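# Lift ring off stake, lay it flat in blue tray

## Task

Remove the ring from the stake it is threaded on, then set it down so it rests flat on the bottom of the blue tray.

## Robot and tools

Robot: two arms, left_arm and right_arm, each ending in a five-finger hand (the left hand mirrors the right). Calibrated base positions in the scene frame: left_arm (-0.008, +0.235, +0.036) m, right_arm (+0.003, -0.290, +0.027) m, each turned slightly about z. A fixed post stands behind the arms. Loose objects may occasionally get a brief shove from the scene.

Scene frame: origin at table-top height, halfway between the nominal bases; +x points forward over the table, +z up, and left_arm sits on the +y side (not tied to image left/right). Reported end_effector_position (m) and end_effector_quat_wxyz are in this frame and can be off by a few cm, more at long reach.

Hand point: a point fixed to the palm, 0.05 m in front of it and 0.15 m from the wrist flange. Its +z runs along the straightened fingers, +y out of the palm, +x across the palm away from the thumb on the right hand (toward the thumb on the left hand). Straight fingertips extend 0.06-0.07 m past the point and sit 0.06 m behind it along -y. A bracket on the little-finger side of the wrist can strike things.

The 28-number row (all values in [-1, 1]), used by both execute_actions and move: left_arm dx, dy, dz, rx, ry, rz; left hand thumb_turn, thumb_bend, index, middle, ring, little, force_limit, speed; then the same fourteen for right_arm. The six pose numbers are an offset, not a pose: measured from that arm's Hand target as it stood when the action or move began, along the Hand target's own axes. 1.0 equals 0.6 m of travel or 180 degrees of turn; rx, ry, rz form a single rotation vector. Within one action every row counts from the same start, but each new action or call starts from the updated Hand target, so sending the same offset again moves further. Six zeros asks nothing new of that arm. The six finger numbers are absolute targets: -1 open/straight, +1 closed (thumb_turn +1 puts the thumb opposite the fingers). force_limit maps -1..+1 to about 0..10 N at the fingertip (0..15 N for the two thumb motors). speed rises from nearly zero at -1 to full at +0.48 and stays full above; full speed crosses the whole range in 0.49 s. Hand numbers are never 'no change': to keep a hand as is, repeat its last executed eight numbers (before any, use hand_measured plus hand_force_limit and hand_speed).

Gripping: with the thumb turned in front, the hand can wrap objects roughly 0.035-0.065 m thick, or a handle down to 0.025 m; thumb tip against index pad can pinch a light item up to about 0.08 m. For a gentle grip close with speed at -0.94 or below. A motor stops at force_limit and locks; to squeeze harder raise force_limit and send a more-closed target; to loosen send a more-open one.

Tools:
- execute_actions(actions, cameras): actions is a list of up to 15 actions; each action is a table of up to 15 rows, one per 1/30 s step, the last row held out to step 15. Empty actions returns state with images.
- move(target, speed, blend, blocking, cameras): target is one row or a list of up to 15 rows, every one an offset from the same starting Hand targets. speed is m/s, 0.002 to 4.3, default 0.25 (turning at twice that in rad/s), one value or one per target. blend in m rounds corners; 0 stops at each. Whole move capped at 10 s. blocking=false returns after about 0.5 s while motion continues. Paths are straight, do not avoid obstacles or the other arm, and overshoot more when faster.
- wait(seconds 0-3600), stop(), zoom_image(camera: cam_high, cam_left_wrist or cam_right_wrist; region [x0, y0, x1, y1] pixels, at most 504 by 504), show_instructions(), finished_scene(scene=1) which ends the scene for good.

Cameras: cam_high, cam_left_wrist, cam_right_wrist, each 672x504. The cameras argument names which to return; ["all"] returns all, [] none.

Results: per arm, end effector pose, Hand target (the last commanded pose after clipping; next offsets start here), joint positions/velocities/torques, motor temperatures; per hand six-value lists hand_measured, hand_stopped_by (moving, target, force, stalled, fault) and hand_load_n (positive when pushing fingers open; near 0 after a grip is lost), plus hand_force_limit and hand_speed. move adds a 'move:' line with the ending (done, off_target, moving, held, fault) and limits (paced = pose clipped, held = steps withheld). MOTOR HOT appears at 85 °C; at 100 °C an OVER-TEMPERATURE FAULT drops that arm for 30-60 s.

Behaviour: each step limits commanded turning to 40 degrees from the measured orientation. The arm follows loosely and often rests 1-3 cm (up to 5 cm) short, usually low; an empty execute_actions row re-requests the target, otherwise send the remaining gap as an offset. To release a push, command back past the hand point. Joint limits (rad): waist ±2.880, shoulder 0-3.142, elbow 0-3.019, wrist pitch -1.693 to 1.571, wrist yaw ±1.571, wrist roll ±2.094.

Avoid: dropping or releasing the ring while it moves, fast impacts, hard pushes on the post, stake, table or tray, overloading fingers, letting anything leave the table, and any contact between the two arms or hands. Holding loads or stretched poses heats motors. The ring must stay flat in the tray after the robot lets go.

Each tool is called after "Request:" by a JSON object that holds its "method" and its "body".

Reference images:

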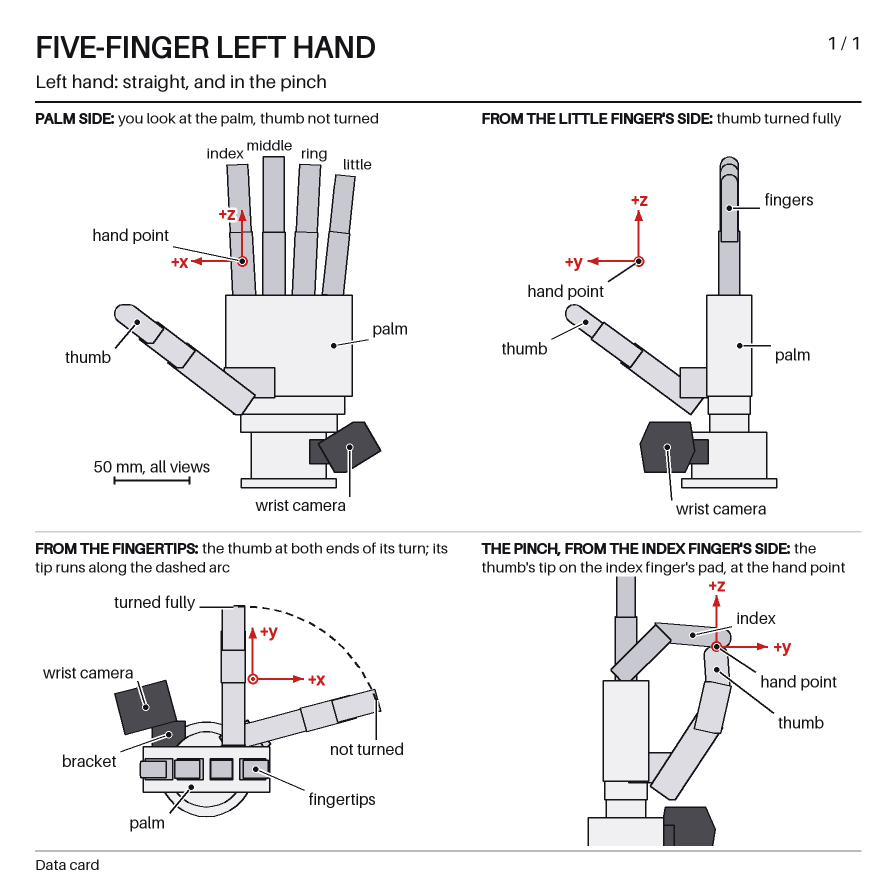

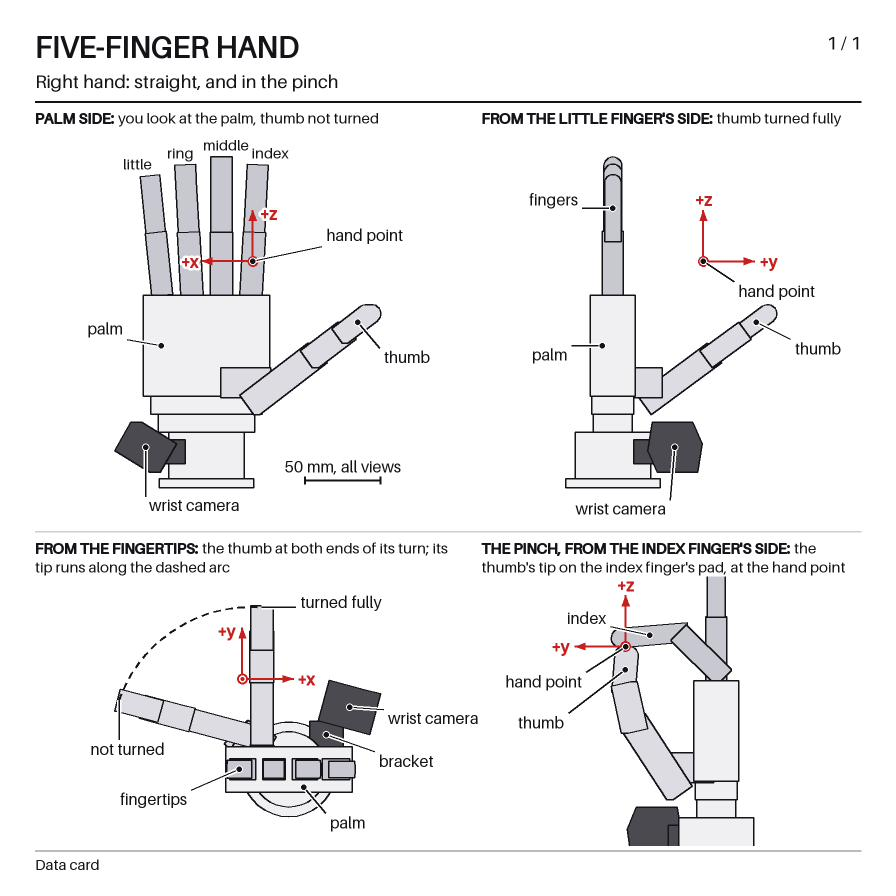

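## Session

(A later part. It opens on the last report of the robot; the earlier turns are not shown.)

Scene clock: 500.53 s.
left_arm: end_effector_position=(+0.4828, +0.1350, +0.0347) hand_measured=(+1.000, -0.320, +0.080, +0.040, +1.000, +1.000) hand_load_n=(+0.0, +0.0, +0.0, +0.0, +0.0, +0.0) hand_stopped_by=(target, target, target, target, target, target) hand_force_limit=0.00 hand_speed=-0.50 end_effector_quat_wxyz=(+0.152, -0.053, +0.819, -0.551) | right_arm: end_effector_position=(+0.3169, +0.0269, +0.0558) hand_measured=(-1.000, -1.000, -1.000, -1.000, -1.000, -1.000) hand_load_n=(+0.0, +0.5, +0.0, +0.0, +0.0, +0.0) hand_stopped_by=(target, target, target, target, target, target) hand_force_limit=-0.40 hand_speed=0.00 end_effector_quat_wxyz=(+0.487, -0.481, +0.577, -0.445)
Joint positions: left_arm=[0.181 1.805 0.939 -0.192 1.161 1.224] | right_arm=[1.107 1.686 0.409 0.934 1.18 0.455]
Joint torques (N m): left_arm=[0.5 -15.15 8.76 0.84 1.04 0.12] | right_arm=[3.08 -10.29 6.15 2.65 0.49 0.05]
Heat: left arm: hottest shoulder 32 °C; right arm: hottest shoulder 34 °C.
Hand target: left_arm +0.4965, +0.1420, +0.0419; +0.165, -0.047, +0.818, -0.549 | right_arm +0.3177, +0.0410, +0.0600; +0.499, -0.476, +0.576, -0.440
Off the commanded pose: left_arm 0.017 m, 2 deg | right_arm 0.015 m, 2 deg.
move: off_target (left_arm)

Request:
{"method": "move", "body": {"target": [[0.0191,0.0485,0.0141,0,0,0,1,-0.32,0.08,0.04,1,1,0.0,-0.5,0,0,0,0,0,0,-1,-1,-1,-1,-1,-1,-0.4,0]], "speed": 0.04, "cameras": ["all"]}}

Request:
{"method": "zoom_image", "body": {"camera": "cam_high", "region": [305, 215, 355, 265]}}

Request:
{"method": "zoom_image", "body": {"camera": "cam_right_wrist", "region": [280, 190, 390, 310]}}

Scene clock: 502.37 s.
left_arm: end_effector_position=(+0.4894, +0.1369, +0.0196) hand_measured=(+1.000, -0.320, +0.080, +0.040, +1.000, +1.000) hand_load_n=(+0.0, +0.0, +0.0, +0.0, +0.0, +0.0) hand_stopped_by=(target, target, target, target, target, target) hand_force_limit=0.00 hand_speed=-0.50 end_effector_quat_wxyz=(+0.163, -0.045, +0.818, -0.550) | right_arm: end_effector_position=(+0.3169, +0.0269, +0.0558) hand_measured=(-1.000, -1.000, -1.000, -1.000, -1.000, -1.000) hand_load_n=(-0.5, +0.0, +0.0, +0.0, +0.0, +0.0) hand_stopped_by=(target, target, target, target, target, target) hand_force_limit=-0.40 hand_speed=0.00 end_effector_quat_wxyz=(+0.487, -0.481, +0.577, -0.445)
Joint positions: left_arm=[0.183 1.846 0.939 -0.131 1.163 1.233] | right_arm=[1.107 1.686 0.409 0.934 1.18 0.455]
Joint torques (N m): left_arm=[0.79 -13.51 6.48 1.7 1.01 0.14] | right_arm=[2.73 -8.59 6.2 2.61 0.51 0.06]
Heat: left arm: hottest shoulder 32 °C; right arm: hottest shoulder 34 °C.
Hand target: left_arm +0.4915, +0.1428, +0.0100; +0.165, -0.047, +0.818, -0.549 | right_arm +0.3177, +0.0410, +0.0600; +0.499, -0.476, +0.576, -0.440
Off the commanded pose: left_arm 0.012 m, 0 deg | right_arm 0.015 m, 2 deg.
move: off_target (left_arm)

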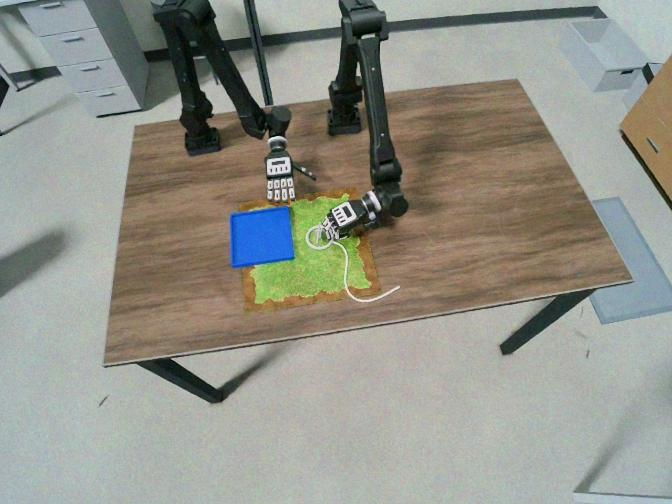

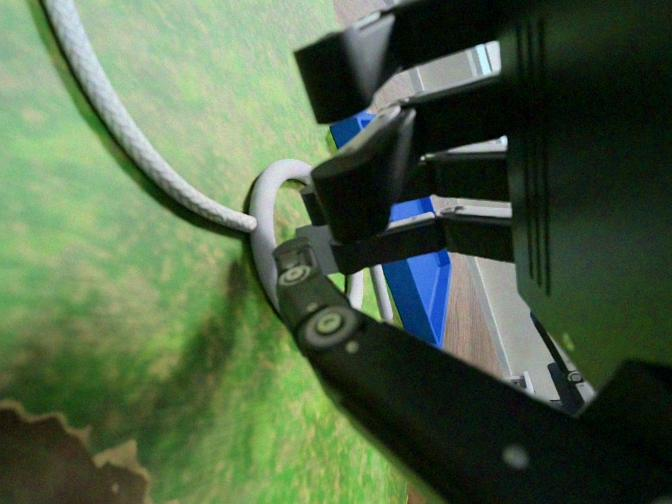

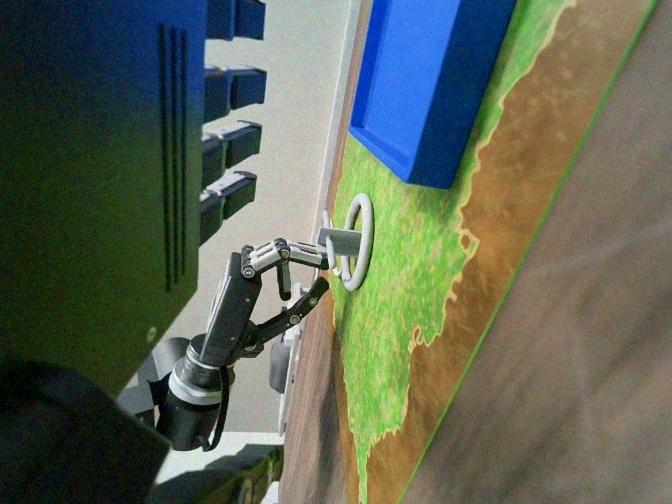

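Scaled by 10.080 from the camera's image (finer frame: 960x720).

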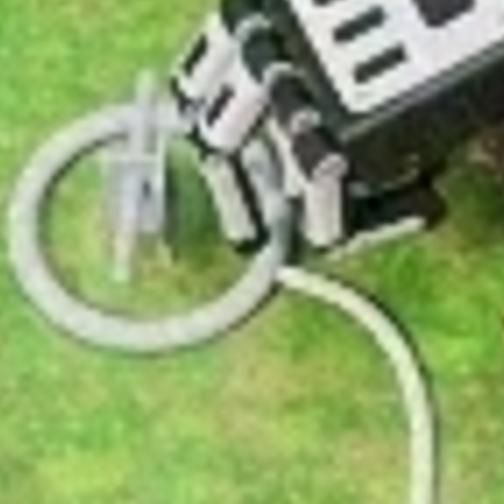

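Scaled by 4.200 from the camera's image (finer frame: 960x720).

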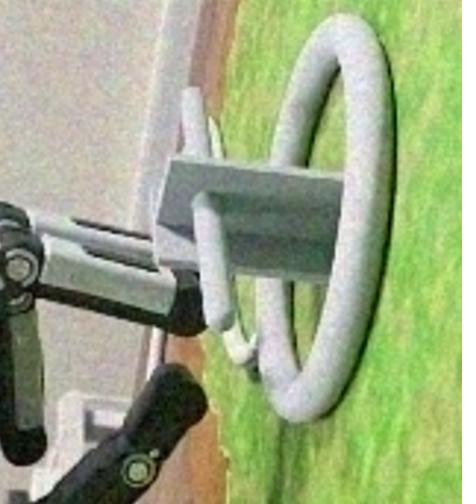

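Request:
{"method": "execute_actions", "body": {"actions": []}}

Scene clock: 504.50 s.
left_arm: end_effector_position=(+0.4894, +0.1369, +0.0196) hand_measured=(+1.000, -0.320, +0.080, +0.040, +1.000, +1.000) hand_load_n=(+0.0, +0.0, +0.0, +0.0, +0.0, +0.0) hand_stopped_by=(target, target, target, target, target, target) hand_force_limit=0.00 hand_speed=-0.50 end_effector_quat_wxyz=(+0.163, -0.045, +0.818, -0.550) | right_arm: end_effector_position=(+0.3169, +0.0269, +0.0558) hand_measured=(-1.000, -1.000, -1.000, -1.000, -1.000, -1.000) hand_load_n=(-0.5, +0.0, +0.0, +0.0, +0.0, +0.0) hand_stopped_by=(target, target, target, target, target, target) hand_force_limit=-0.40 hand_speed=0.00 end_effector_quat_wxyz=(+0.487, -0.481, +0.577, -0.445)
Joint positions: left_arm=[0.183 1.846 0.939 -0.131 1.163 1.233] | right_arm=[1.107 1.686 0.409 0.934 1.18 0.455]
Joint velocities: within noise
Joint torques (N m): left_arm=[0.56 -13.45 6.41 1.7 1.03 0.13] | right_arm=[2.49 -9.47 6 2.78 0.5 -0.01]
Motor temperatures (°C): left_arm=[28 32 31 28 31 26] | right_arm=[28 34 34 29 28 29]
Heat: left arm: hottest shoulder 32 °C; right arm: hottest shoulder 34 °C.
Hand target: left_arm +0.4915, +0.1428, +0.0100; +0.165, -0.047, +0.818, -0.549 | right_arm +0.3177, +0.0410, +0.0600; +0.499, -0.476, +0.576, -0.440
Off the commanded pose: left_arm 0.012 m, 0 deg | right_arm 0.015 m, 2 deg.

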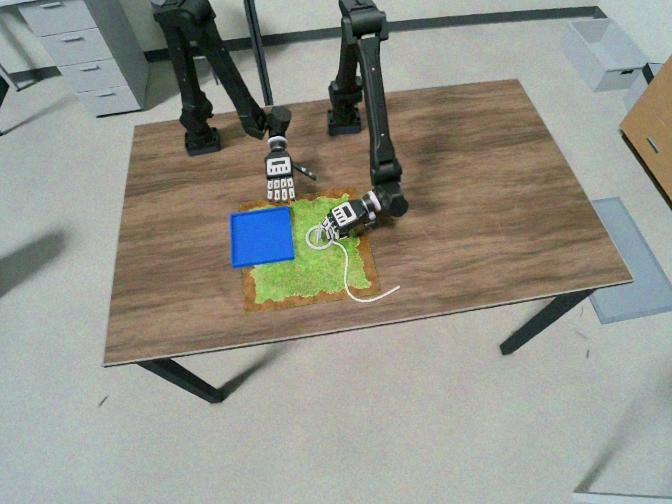

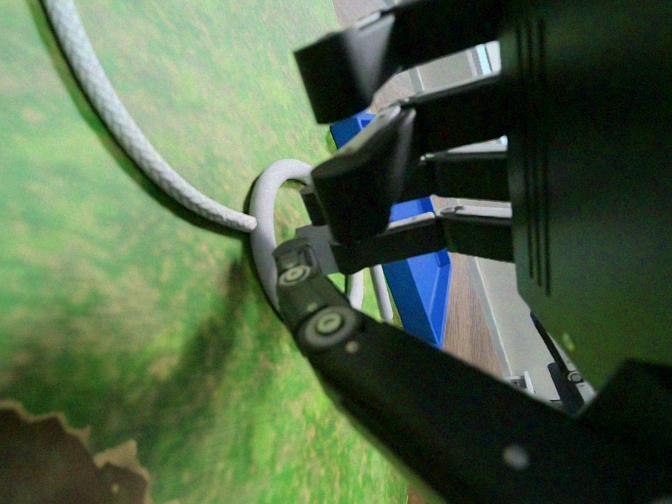

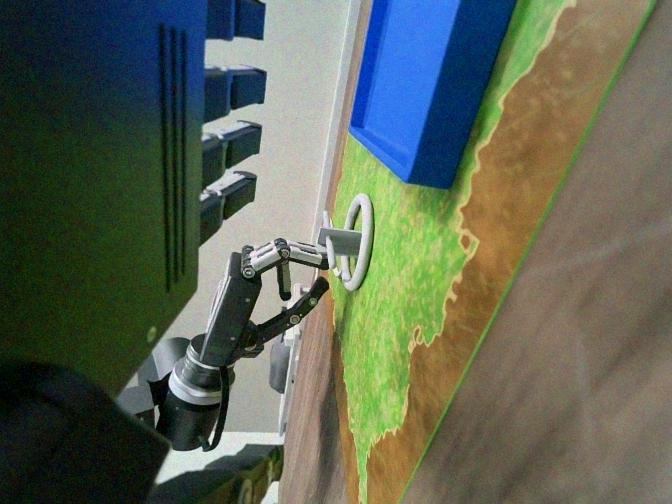

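Request:
{"method": "move", "body": {"target": [[0.00969,-0.04019,-0.02068,0,0,0,1,-0.32,0.08,0.04,1,1,0.0,-0.5,0,0,0,0,0,0,-1,-1,-1,-1,-1,-1,-0.4,0],[0.02561,0.01277,-0.0018,0,0,0,1,-0.32,0.08,0.04,1,1,0.0,-0.5,0,0,0,0,0,0,-1,-1,-1,-1,-1,-1,-0.4,0]], "speed": 0.08, "cameras": ["cam_high","cam_left_wrist","cam_right_wrist"]}}

Request:
{"method": "zoom_image", "body": {"camera": "cam_right_wrist", "region": [325, 250, 375, 300]}}

Request:
{"method": "zoom_image", "body": {"camera": "cam_high", "region": [305, 215, 355, 265]}}

Scene clock: 507.10 s.
left_arm: end_effector_position=(+0.4806, +0.1377, +0.0103) hand_measured=(+1.000, -0.320, +0.080, +0.040, +1.000, +1.000) hand_load_n=(+0.0, +0.0, +0.0, +0.0, +0.0, +0.0) hand_stopped_by=(target, target, target, target, target, target) hand_force_limit=0.00 hand_speed=-0.50 end_effector_quat_wxyz=(+0.166, -0.042, +0.818, -0.550) | right_arm: end_effector_position=(+0.3169, +0.0269, +0.0558) hand_measured=(-1.000, -1.000, -1.000, -1.000, -1.000, -1.000) hand_load_n=(-0.5, +0.0, +0.0, -0.5, +0.0, +0.0) hand_stopped_by=(target, target, target, target, target, target) hand_force_limit=-0.40 hand_speed=0.00 end_effector_quat_wxyz=(+0.487, -0.481, +0.577, -0.445)
Joint positions: left_arm=[0.187 1.851 0.907 -0.097 1.166 1.245] | right_arm=[1.107 1.686 0.409 0.934 1.18 0.455]
Joint torques (N m): left_arm=[0.91 -13.45 5.2 1.7 0.99 0.13] | right_arm=[2.32 -9.47 5.89 2.77 0.5 0]
Heat: left arm: hottest shoulder 32 °C; right arm: hottest shoulder 34 °C.
Hand target: left_arm +0.4775, +0.1429, -0.0001; +0.165, -0.047, +0.818, -0.549 | right_arm +0.3177, +0.0410, +0.0600; +0.499, -0.476, +0.576, -0.440
Off the commanded pose: left_arm 0.012 m, 1 deg | right_arm 0.015 m, 2 deg.
move: off_target (left_arm)

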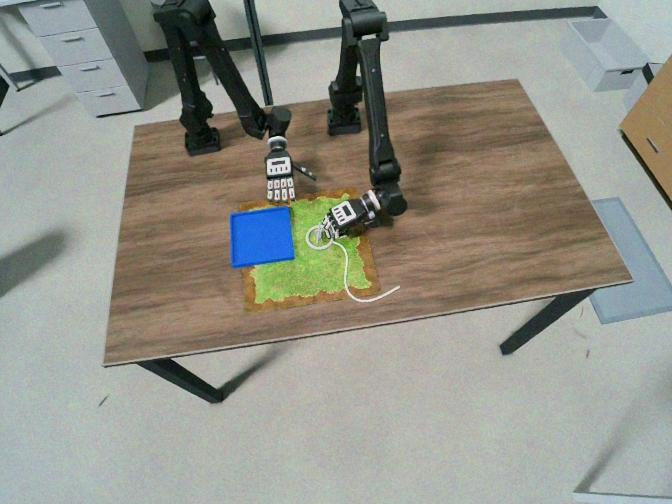

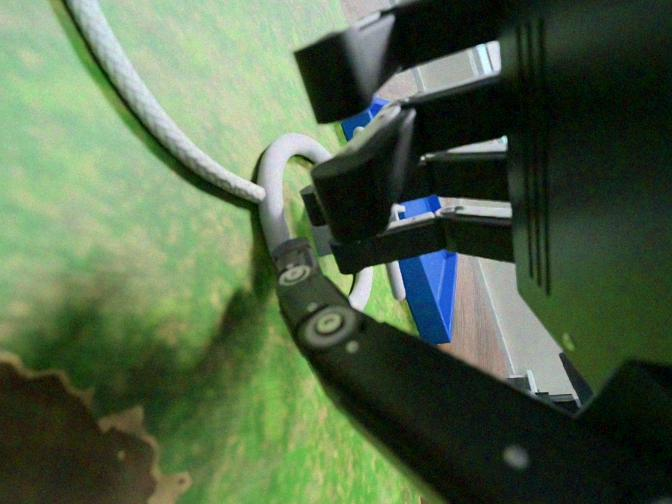

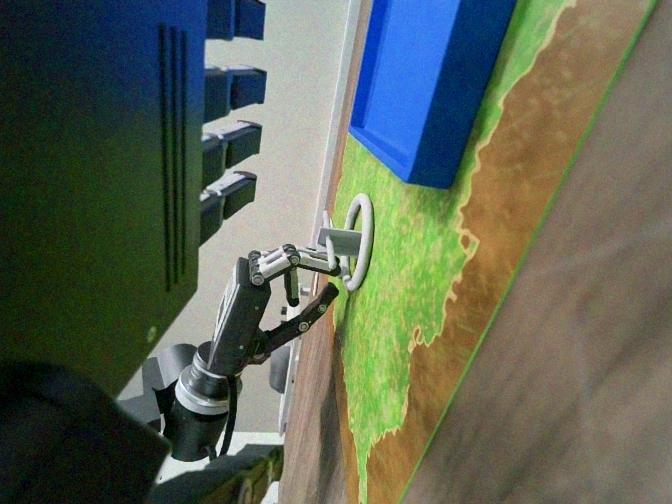

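Scaled by 10.080 from the camera's image (finer frame: 960x720).

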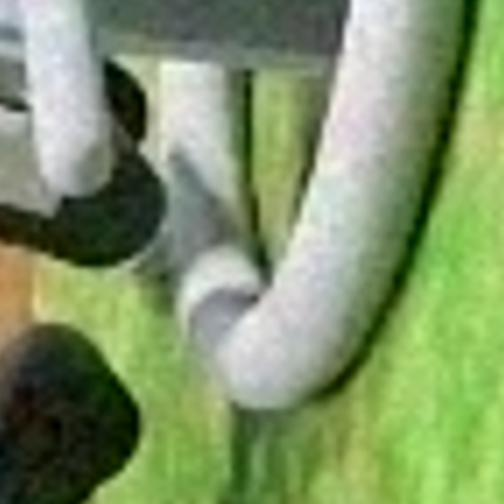

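Scaled by 10.080 from the camera's image (finer frame: 960x720).

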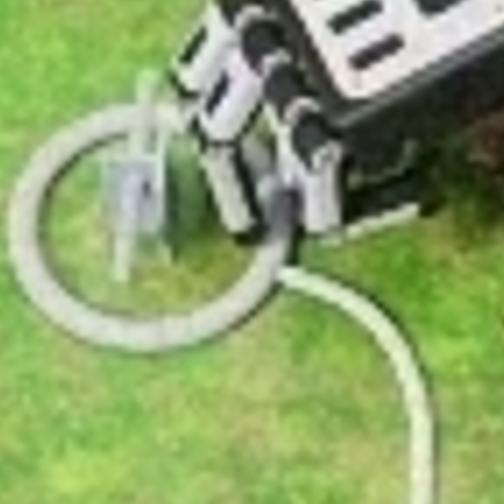

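Request:
{"method": "move", "body": {"target": [0.01285,0.02671,0.00812,0,0,0,1,-0.32,0.08,0.04,1,1,0.0,-0.5,0,0,0,0,0,0,-1,-1,-1,-1,-1,-1,-0.4,0], "speed": 0.05, "cameras": ["cam_high","cam_left_wrist","cam_right_wrist"]}}

Request:
{"method": "zoom_image", "body": {"camera": "cam_right_wrist", "region": [325, 250, 375, 300]}}

Request:
{"method": "zoom_image", "body": {"camera": "cam_high", "region": [305, 215, 355, 265]}}

Request:
{"method": "zoom_image", "body": {"camera": "cam_left_wrist", "region": [220, 120, 420, 320]}}

Scene clock: 508.53 s.
left_arm: end_effector_position=(+0.4783, +0.1373, -0.0037) hand_measured=(+1.000, -0.320, +0.080, +0.040, +1.000, +1.000) hand_load_n=(+0.0, -0.5, +0.0, +0.0, +0.0, +0.0) hand_stopped_by=(target, target, target, target, target, target) hand_force_limit=0.00 hand_speed=-0.50 end_effector_quat_wxyz=(+0.168, -0.039, +0.816, -0.552) | right_arm: end_effector_position=(+0.3169, +0.0269, +0.0558) hand_measured=(-1.000, -1.000, -1.000, -1.000, -1.000, -1.000) hand_load_n=(-0.5, +0.0, +0.0, +0.0, +0.0, +0.0) hand_stopped_by=(target, target, target, target, target, target) hand_force_limit=-0.40 hand_speed=0.00 end_effector_quat_wxyz=(+0.487, -0.481, +0.577, -0.445)
Joint positions: left_arm=[0.189 1.882 0.894 -0.047 1.171 1.246] | right_arm=[1.107 1.686 0.409 0.934 1.18 0.455]
Joint torques (N m): left_arm=[0.97 -12.98 4.81 1.74 0.77 0.14] | right_arm=[2.37 -9.17 6.12 2.52 0.5 0.05]
Heat: left arm: hottest shoulder 32 °C; right arm: hottest shoulder 34 °C.
Hand target: left_arm +0.4734, +0.1428, -0.0180; +0.165, -0.047, +0.818, -0.549 | right_arm +0.3177, +0.0410, +0.0600; +0.499, -0.476, +0.576, -0.440
Off the commanded pose: left_arm 0.016 m, 1 deg | right_arm 0.015 m, 2 deg.
move: off_target (left_arm)

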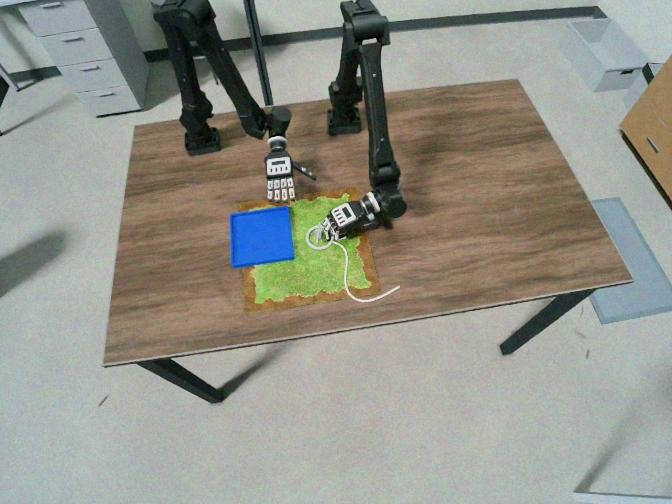

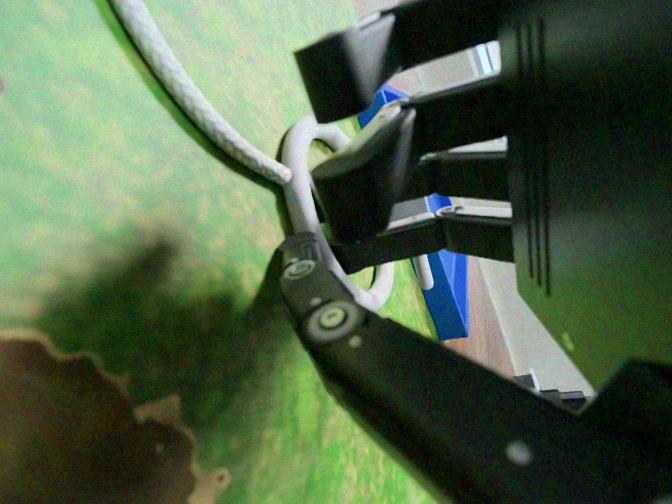

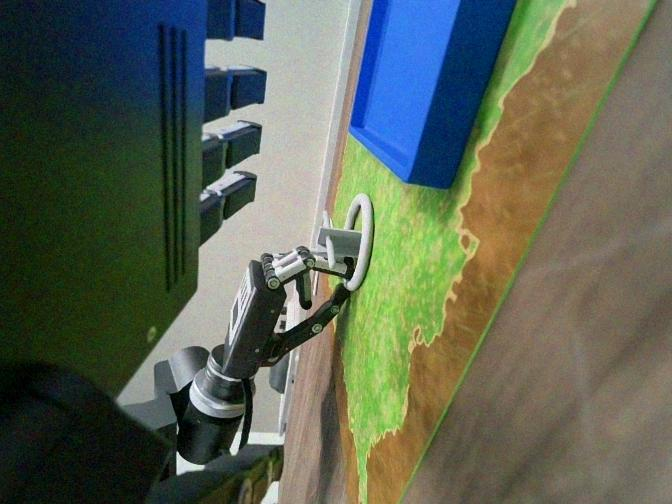

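Scaled by 10.080 from the camera's image (finer frame: 960x720).

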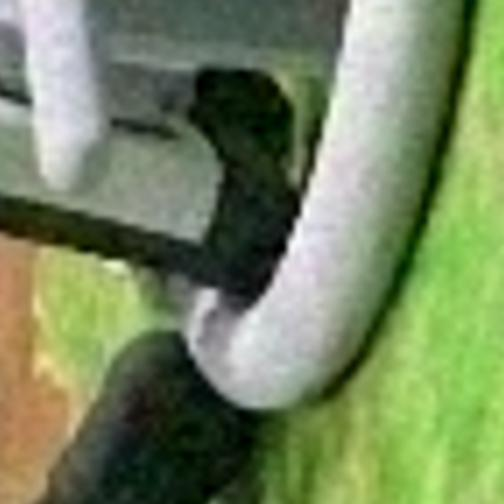

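Scaled by 10.080 from the camera's image (finer frame: 960x720).

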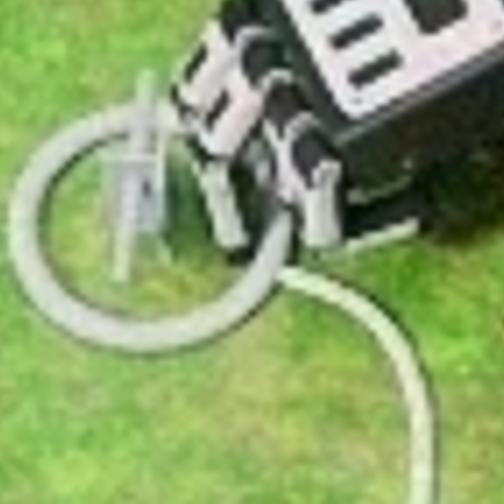

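Scaled by 2.520 from the camera's image (finer frame: 960x720).

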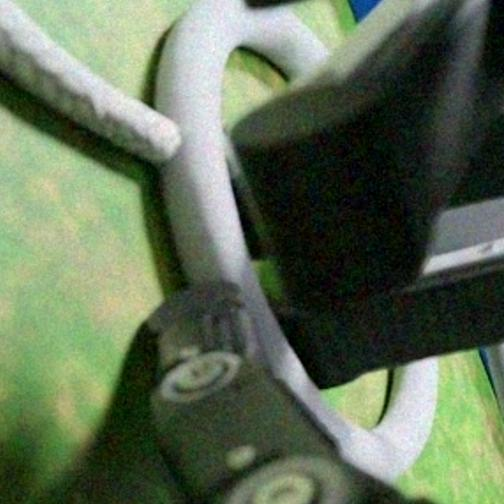

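Request:
{"method": "move", "body": {"target": [0.00605,0.01183,0.0035,0,0,0,1,-0.32,0.08,0.04,1,1,0.0,-0.5,0,0,0,0,0,0,-1,-1,-1,-1,-1,-1,-0.4,0], "speed": 0.05, "cameras": ["cam_high","cam_left_wrist","cam_right_wrist"]}}

Request:
{"method": "zoom_image", "body": {"camera": "cam_right_wrist", "region": [325, 250, 375, 300]}}

Request:
{"method": "zoom_image", "body": {"camera": "cam_left_wrist", "region": [220, 120, 420, 320]}}

Scene clock: 510.17 s.
left_arm: end_effector_position=(+0.4799, +0.1371, -0.0041) hand_measured=(+1.000, -0.320, +0.080, +0.040, +1.000, +1.000) hand_load_n=(+0.0, -2.0, +0.0, +0.0, +0.0, +0.0) hand_stopped_by=(target, target, target, target, target, target) hand_force_limit=0.00 hand_speed=-0.50 end_effector_quat_wxyz=(+0.174, -0.035, +0.814, -0.553) | right_arm: end_effector_position=(+0.3169, +0.0269, +0.0558) hand_measured=(-1.000, -1.000, -1.000, -1.000, -1.000, -1.000) hand_load_n=(-0.5, +0.0, +0.0, +0.0, +0.0, +0.0) hand_stopped_by=(target, target, target, target, target, target) hand_force_limit=-0.40 hand_speed=0.00 end_effector_quat_wxyz=(+0.487, -0.481, +0.577, -0.445)
Joint positions: left_arm=[0.189 1.886 0.891 -0.026 1.176 1.246] | right_arm=[1.107 1.686 0.409 0.934 1.18 0.455]
Joint torques (N m): left_arm=[0.79 -12.22 4.42 1.74 0.55 0.14] | right_arm=[2.73 -8.64 6 2.52 0.53 0.04]
Heat: left arm: hottest shoulder 32 °C; right arm: hottest shoulder 34 °C.
Hand target: left_arm +0.4715, +0.1428, -0.0260; +0.165, -0.047, +0.818, -0.549 | right_arm +0.3177, +0.0410, +0.0600; +0.499, -0.476, +0.576, -0.440
Off the commanded pose: left_arm 0.024 m, 2 deg | right_arm 0.015 m, 2 deg.
move: off_target (left_arm)

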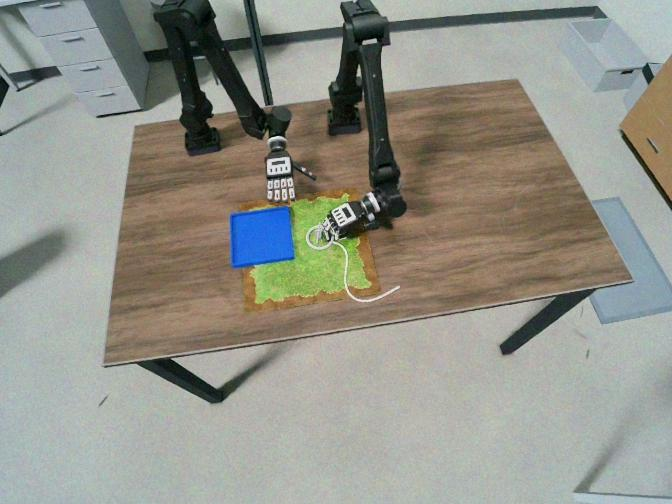

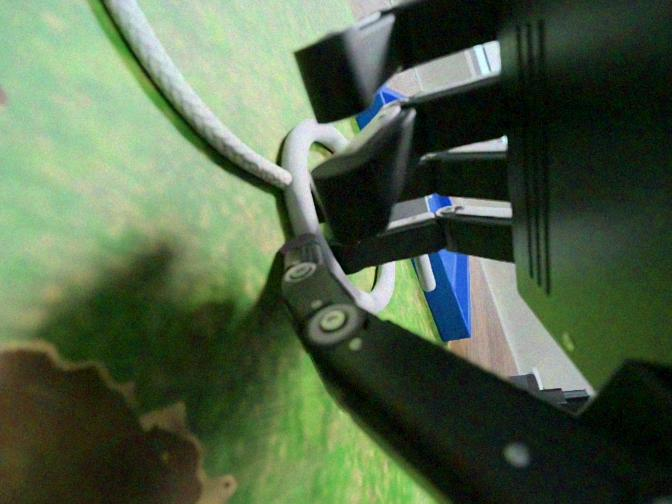

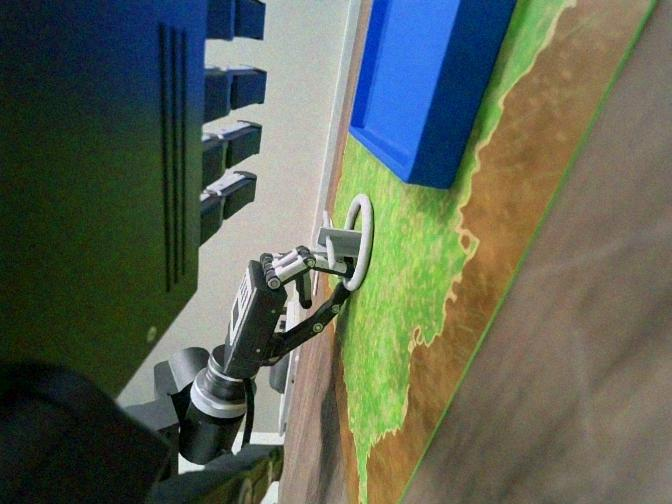

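Scaled by 10.080 from the camera's image (finer frame: 960x720).

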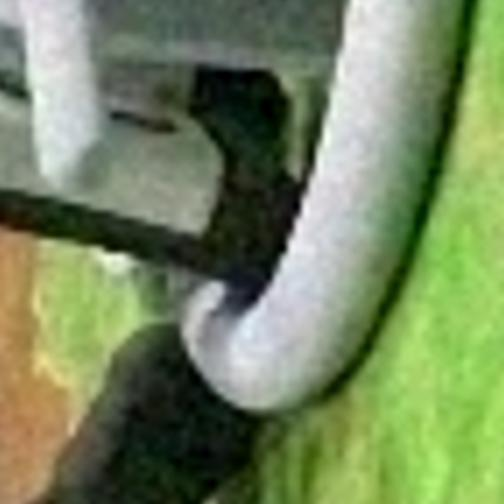

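Scaled by 2.520 from the camera's image (finer frame: 960x720).

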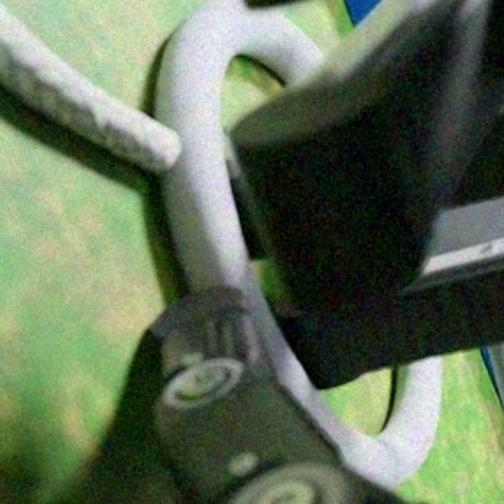

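Request:
{"method": "move", "body": {"target": [-0.00292,-0.01218,-0.00456,0,0,0,1,-0.32,0.08,0.04,1,1,0.0,-0.5,0,0,0,0,0,0,-1,-1,-1,-1,-1,-1,-0.4,0], "speed": 0.05}}

Request:
{"method": "execute_actions", "body": {"actions": [[[0,0,0,0,0,0,1,-0.32,0.35,0.33,1,1,-0.35,-0.94,0,0,0,0,0,0,-1,-1,-1,-1,-1,-1,-0.4,0]],[[0,0,0,0,0,0,1,-0.32,0.35,0.33,1,1,-0.35,-0.94,0,0,0,0,0,0,-1,-1,-1,-1,-1,-1,-0.4,0]],[[0,0,0,0,0,0,1,-0.32,0.35,0.33,1,1,-0.35,-0.94,0,0,0,0,0,0,-1,-1,-1,-1,-1,-1,-0.4,0]]], "cameras": ["cam_high","cam_left_wrist","cam_right_wrist"]}}

Request:
{"method": "zoom_image", "body": {"camera": "cam_right_wrist", "region": [325, 250, 375, 300]}}

Request:
{"method": "zoom_image", "body": {"camera": "cam_high", "region": [305, 215, 355, 265]}}

Scene clock: 512.17 s.
left_arm: end_effector_position=(+0.4799, +0.1371, -0.0041) hand_measured=(+1.000, -0.320, +0.080, +0.040, +1.000, +1.000) hand_load_n=(+0.0, -2.0, +0.0, +0.5, +0.0, +0.0) hand_stopped_by=(target, target, target, target, target, target) hand_force_limit=0.00 hand_speed=-0.50 end_effector_quat_wxyz=(+0.174, -0.035, +0.814, -0.553) | right_arm: end_effector_position=(+0.3169, +0.0269, +0.0558) hand_measured=(-1.000, -1.000, -1.000, -1.000, -1.000, -1.000) hand_load_n=(+0.0, +0.0, +0.0, +0.0, +0.0, +0.0) hand_stopped_by=(target, target, target, target, target, target) hand_force_limit=-0.40 hand_speed=0.00 end_effector_quat_wxyz=(+0.487, -0.481, +0.577, -0.445)
Joint positions: left_arm=[0.189 1.886 0.891 -0.026 1.176 1.246] | right_arm=[1.107 1.686 0.409 0.934 1.18 0.455]
Joint torques (N m): left_arm=[0.73 -13.68 4.55 0.91 0.55 0.14] | right_arm=[2.73 -8.88 6.2 2.66 0.45 0.04]
Heat: left arm: hottest shoulder 32 °C; right arm: hottest shoulder 34 °C.
Hand target: left_arm +0.4715, +0.1428, -0.0180; +0.165, -0.047, +0.818, -0.549 | right_arm +0.3177, +0.0410, +0.0600; +0.499, -0.476, +0.576, -0.440
Off the commanded pose: left_arm 0.017 m, 2 deg | right_arm 0.015 m, 2 deg.
move: off_target (left_arm)

Scene clock: 513.87 s.
left_arm: end_effector_position=(+0.4793, +0.1359, -0.0029) hand_measured=(+1.000, -0.320, +0.164, +0.150, +1.000, +1.000) hand_load_n=(+0.0, +0.0, +2.0, +3.0, +0.0, +0.0) hand_stopped_by=(target, target, force, force, target, target) hand_force_limit=-0.35 hand_speed=-0.94 end_effector_quat_wxyz=(+0.173, -0.033, +0.812, -0.557) | right_arm: end_effector_position=(+0.3169, +0.0269, +0.0558) hand_measured=(-1.000, -1.000, -1.000, -1.000, -1.000, -1.000) hand_load_n=(-0.5, +0.0, +0.0, +0.0, +0.0, +0.0) hand_stopped_by=(target, target, target, target, target, target) hand_force_limit=-0.40 hand_speed=0.00 end_effector_quat_wxyz=(+0.487, -0.481, +0.577, -0.445)
Joint positions: left_arm=[0.189 1.886 0.891 -0.026 1.185 1.246] | right_arm=[1.107 1.686 0.409 0.934 1.18 0.455]
Joint torques (N m): left_arm=[0.73 -13.68 4.53 0.88 0.17 0.15] | right_arm=[2.08 -9.11 6.2 2.63 0.51 0.05]
Heat: left arm: hottest shoulder 32 °C; right arm: hottest shoulder 34 °C.
Hand target: left_arm +0.4715, +0.1428, -0.0180; +0.165, -0.047, +0.818, -0.549 | right_arm +0.3177, +0.0410, +0.0600; +0.499, -0.476, +0.576, -0.440
Off the commanded pose: left_arm 0.018 m, 2 deg | right_arm 0.015 m, 2 deg.

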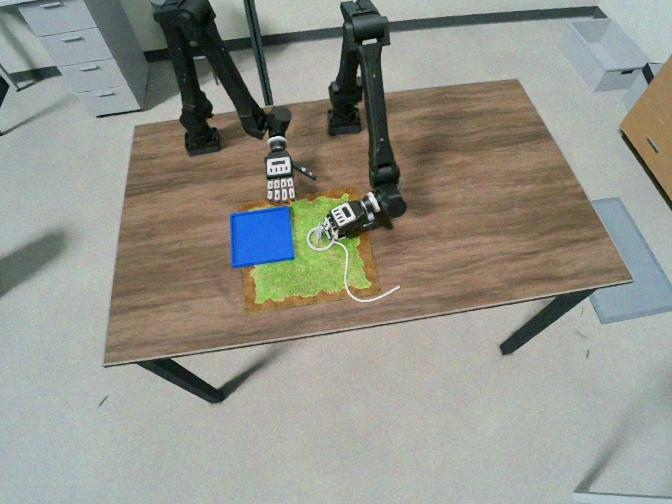

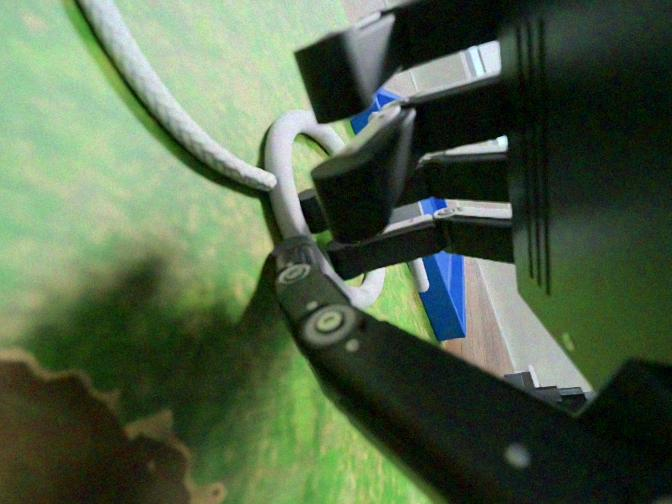

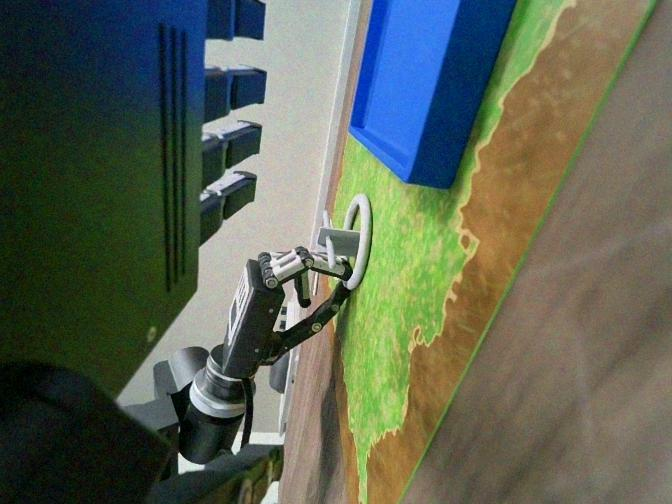

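Scaled by 10.080 from the camera's image (finer frame: 960x720).

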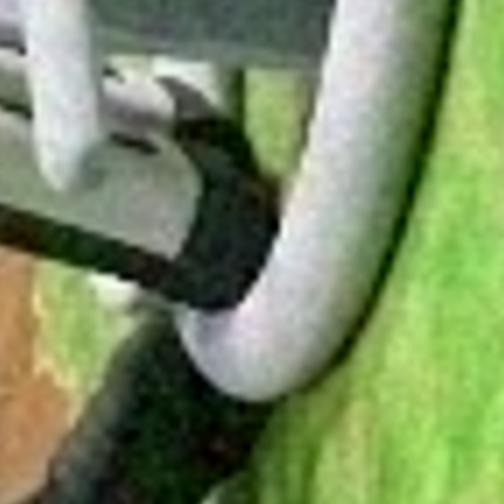

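Scaled by 10.080 from the camera's image (finer frame: 960x720).

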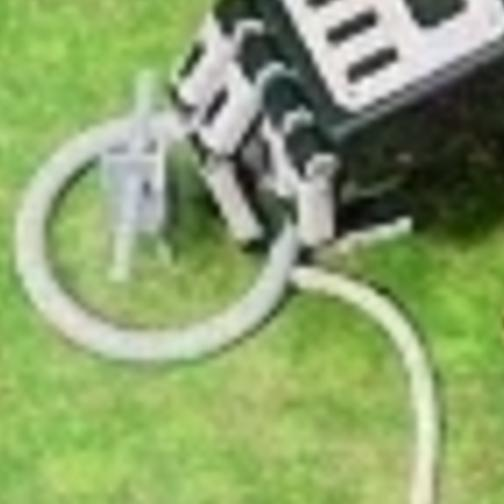

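Request:
{"method": "execute_actions", "body": {"actions": [[[0,0,0,0,0,0,1,-0.32,0.38,0.36,1,1,0.0,-0.94,0,0,0,0,0,0,-1,-1,-1,-1,-1,-1,-0.4,0]],[[0,0,0,0,0,0,1,-0.32,0.38,0.36,1,1,0.0,-0.94,0,0,0,0,0,0,-1,-1,-1,-1,-1,-1,-0.4,0]],[[0,0,0,0,0,0,1,-0.32,0.38,0.36,1,1,0.0,-0.94,0,0,0,0,0,0,-1,-1,-1,-1,-1,-1,-0.4,0]]], "cameras": ["cam_high","cam_left_wrist","cam_right_wrist"]}}

Request:
{"method": "zoom_image", "body": {"camera": "cam_right_wrist", "region": [325, 250, 375, 300]}}

Request:
{"method": "zoom_image", "body": {"camera": "cam_left_wrist", "region": [220, 120, 420, 320]}}

Scene clock: 517.00 s.
left_arm: end_effector_position=(+0.4790, +0.1354, -0.0023) hand_measured=(+1.000, -0.322, +0.196, +0.188, +1.000, +1.000) hand_load_n=(+0.0, +4.5, +4.5, +5.0, +0.0, +0.0) hand_stopped_by=(target, target, force, force, target, target) hand_force_limit=0.00 hand_speed=-0.94 end_effector_quat_wxyz=(+0.172, -0.032, +0.811, -0.558) | right_arm: end_effector_position=(+0.3169, +0.0269, +0.0558) hand_measured=(-1.000, -1.000, -1.000, -1.000, -1.000, -1.000) hand_load_n=(-0.5, +0.0, +0.0, +0.0, +0.0, +0.0) hand_stopped_by=(target, target, target, target, target, target) hand_force_limit=-0.40 hand_speed=0.00 end_effector_quat_wxyz=(+0.487, -0.481, +0.577, -0.445)
Joint positions: left_arm=[0.189 1.886 0.891 -0.026 1.189 1.246] | right_arm=[1.107 1.686 0.409 0.934 1.18 0.455]
Joint torques (N m): left_arm=[0.73 -13.86 4.59 0.85 -0.05 0.13] | right_arm=[1.61 -8.29 6.26 2.8 0.48 0.03]
Heat: left arm: hottest shoulder 32 °C; right arm: hottest shoulder 34 °C.
Hand target: left_arm +0.4715, +0.1428, -0.0181; +0.165, -0.047, +0.818, -0.549 | right_arm +0.3177, +0.0410, +0.0600; +0.499, -0.476, +0.576, -0.440
Off the commanded pose: left_arm 0.019 m, 2 deg | right_arm 0.015 m, 2 deg.

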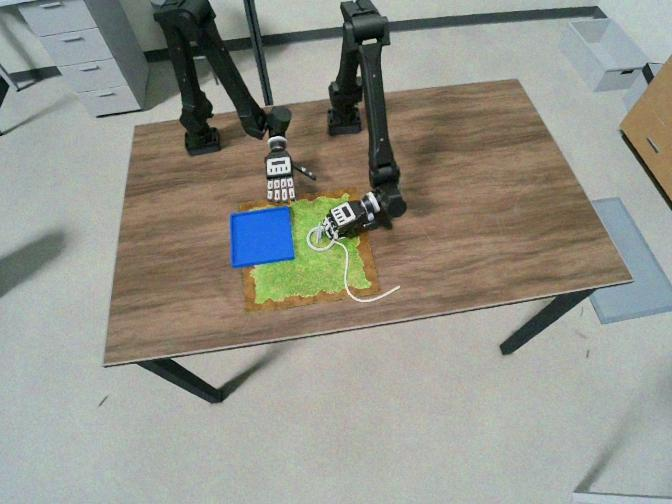

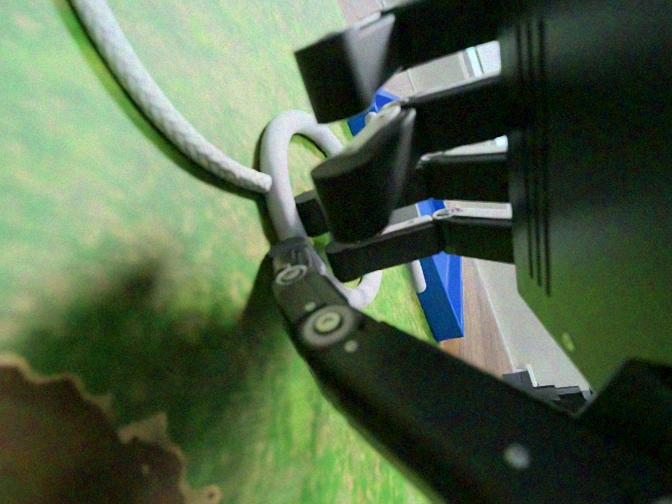

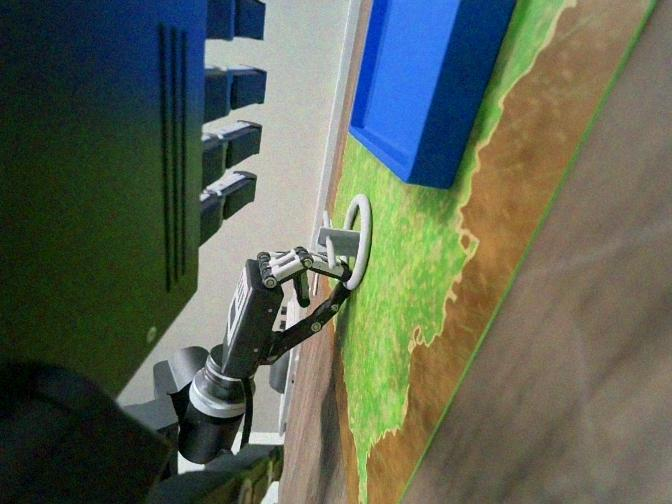

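Scaled by 10.080 from the camera's image (finer frame: 960x720).

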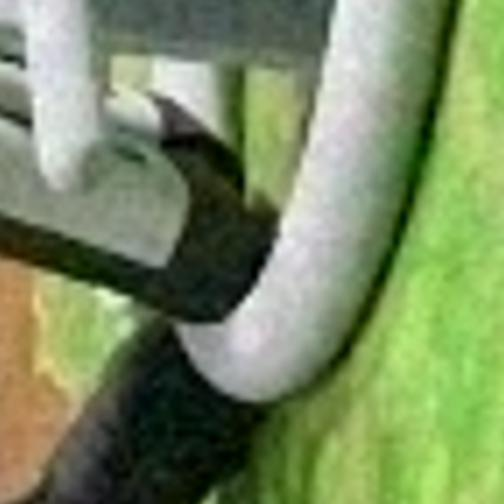

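Scaled by 2.520 from the camera's image (finer frame: 960x720).

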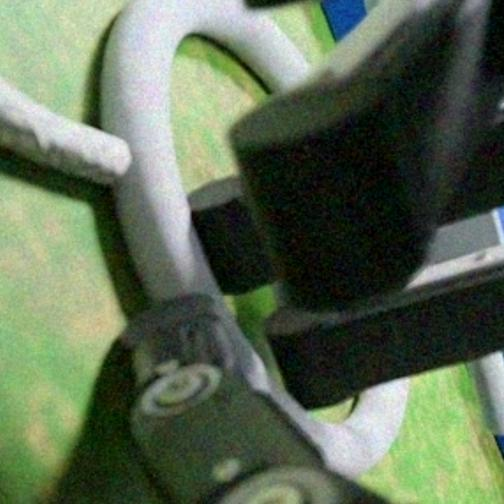

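Request:
{"method": "move", "body": {"target": [-0.01337,-0.01788,-0.00215,0,0,0,1,-0.32,0.38,0.36,1,1,0.0,-0.94,0,0,0,0,0,0,-1,-1,-1,-1,-1,-1,-0.4,0], "speed": 0.03, "cameras": ["cam_right_wrist"]}}

Request:
{"method": "zoom_image", "body": {"camera": "cam_right_wrist", "region": [325, 250, 375, 300]}}

Scene clock: 520.67 s.
left_arm: end_effector_position=(+0.4770, +0.1364, -0.0006) hand_measured=(+1.000, -0.322, +0.196, +0.188, +1.000, +1.000) hand_load_n=(+0.0, +3.5, +3.5, +2.0, +0.0, +0.0) hand_stopped_by=(target, target, force, force, target, target) hand_force_limit=0.00 hand_speed=-0.94 end_effector_quat_wxyz=(+0.168, -0.038, +0.814, -0.555) | right_arm: end_effector_position=(+0.3169, +0.0269, +0.0558) hand_measured=(-1.000, -1.000, -1.000, -1.000, -1.000, -1.000) hand_load_n=(+0.0, +0.0, +0.0, +0.0, +0.0, +0.0) hand_stopped_by=(target, target, target, target, target, target) hand_force_limit=-0.40 hand_speed=0.00 end_effector_quat_wxyz=(+0.487, -0.481, +0.577, -0.445)
Joint positions: left_arm=[0.189 1.876 0.891 -0.049 1.179 1.246] | right_arm=[1.107 1.686 0.409 0.934 1.18 0.455]
Joint torques (N m): left_arm=[0.32 -14.51 6.08 0.58 0.34 0.07] | right_arm=[2.55 -9.64 6.08 2.74 0.47 0.02]
Heat: left arm: hottest shoulder 32 °C; right arm: hottest shoulder 34 °C.
Hand target: left_arm +0.4775, +0.1418, -0.0061; +0.165, -0.047, +0.818, -0.549 | right_arm +0.3177, +0.0410, +0.0600; +0.499, -0.476, +0.576, -0.440
Off the commanded pose: left_arm 0.008 m, 1 deg | right_arm 0.015 m, 2 deg.
move: done

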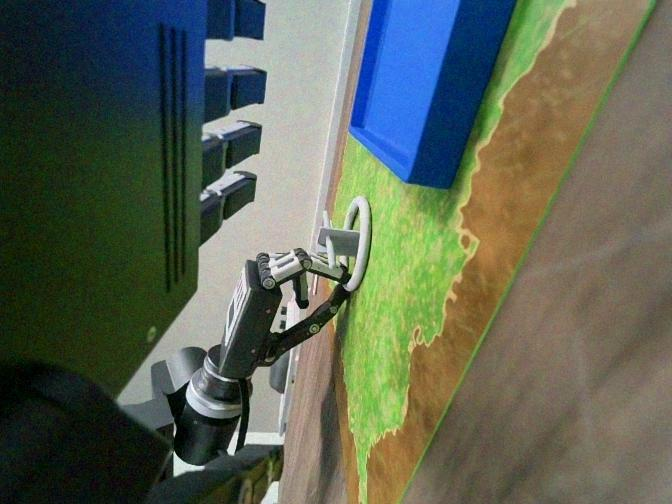

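Scaled by 10.080 from the camera's image (finer frame: 960x720).

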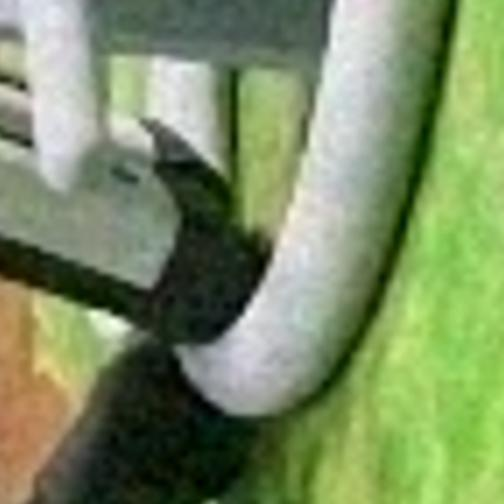

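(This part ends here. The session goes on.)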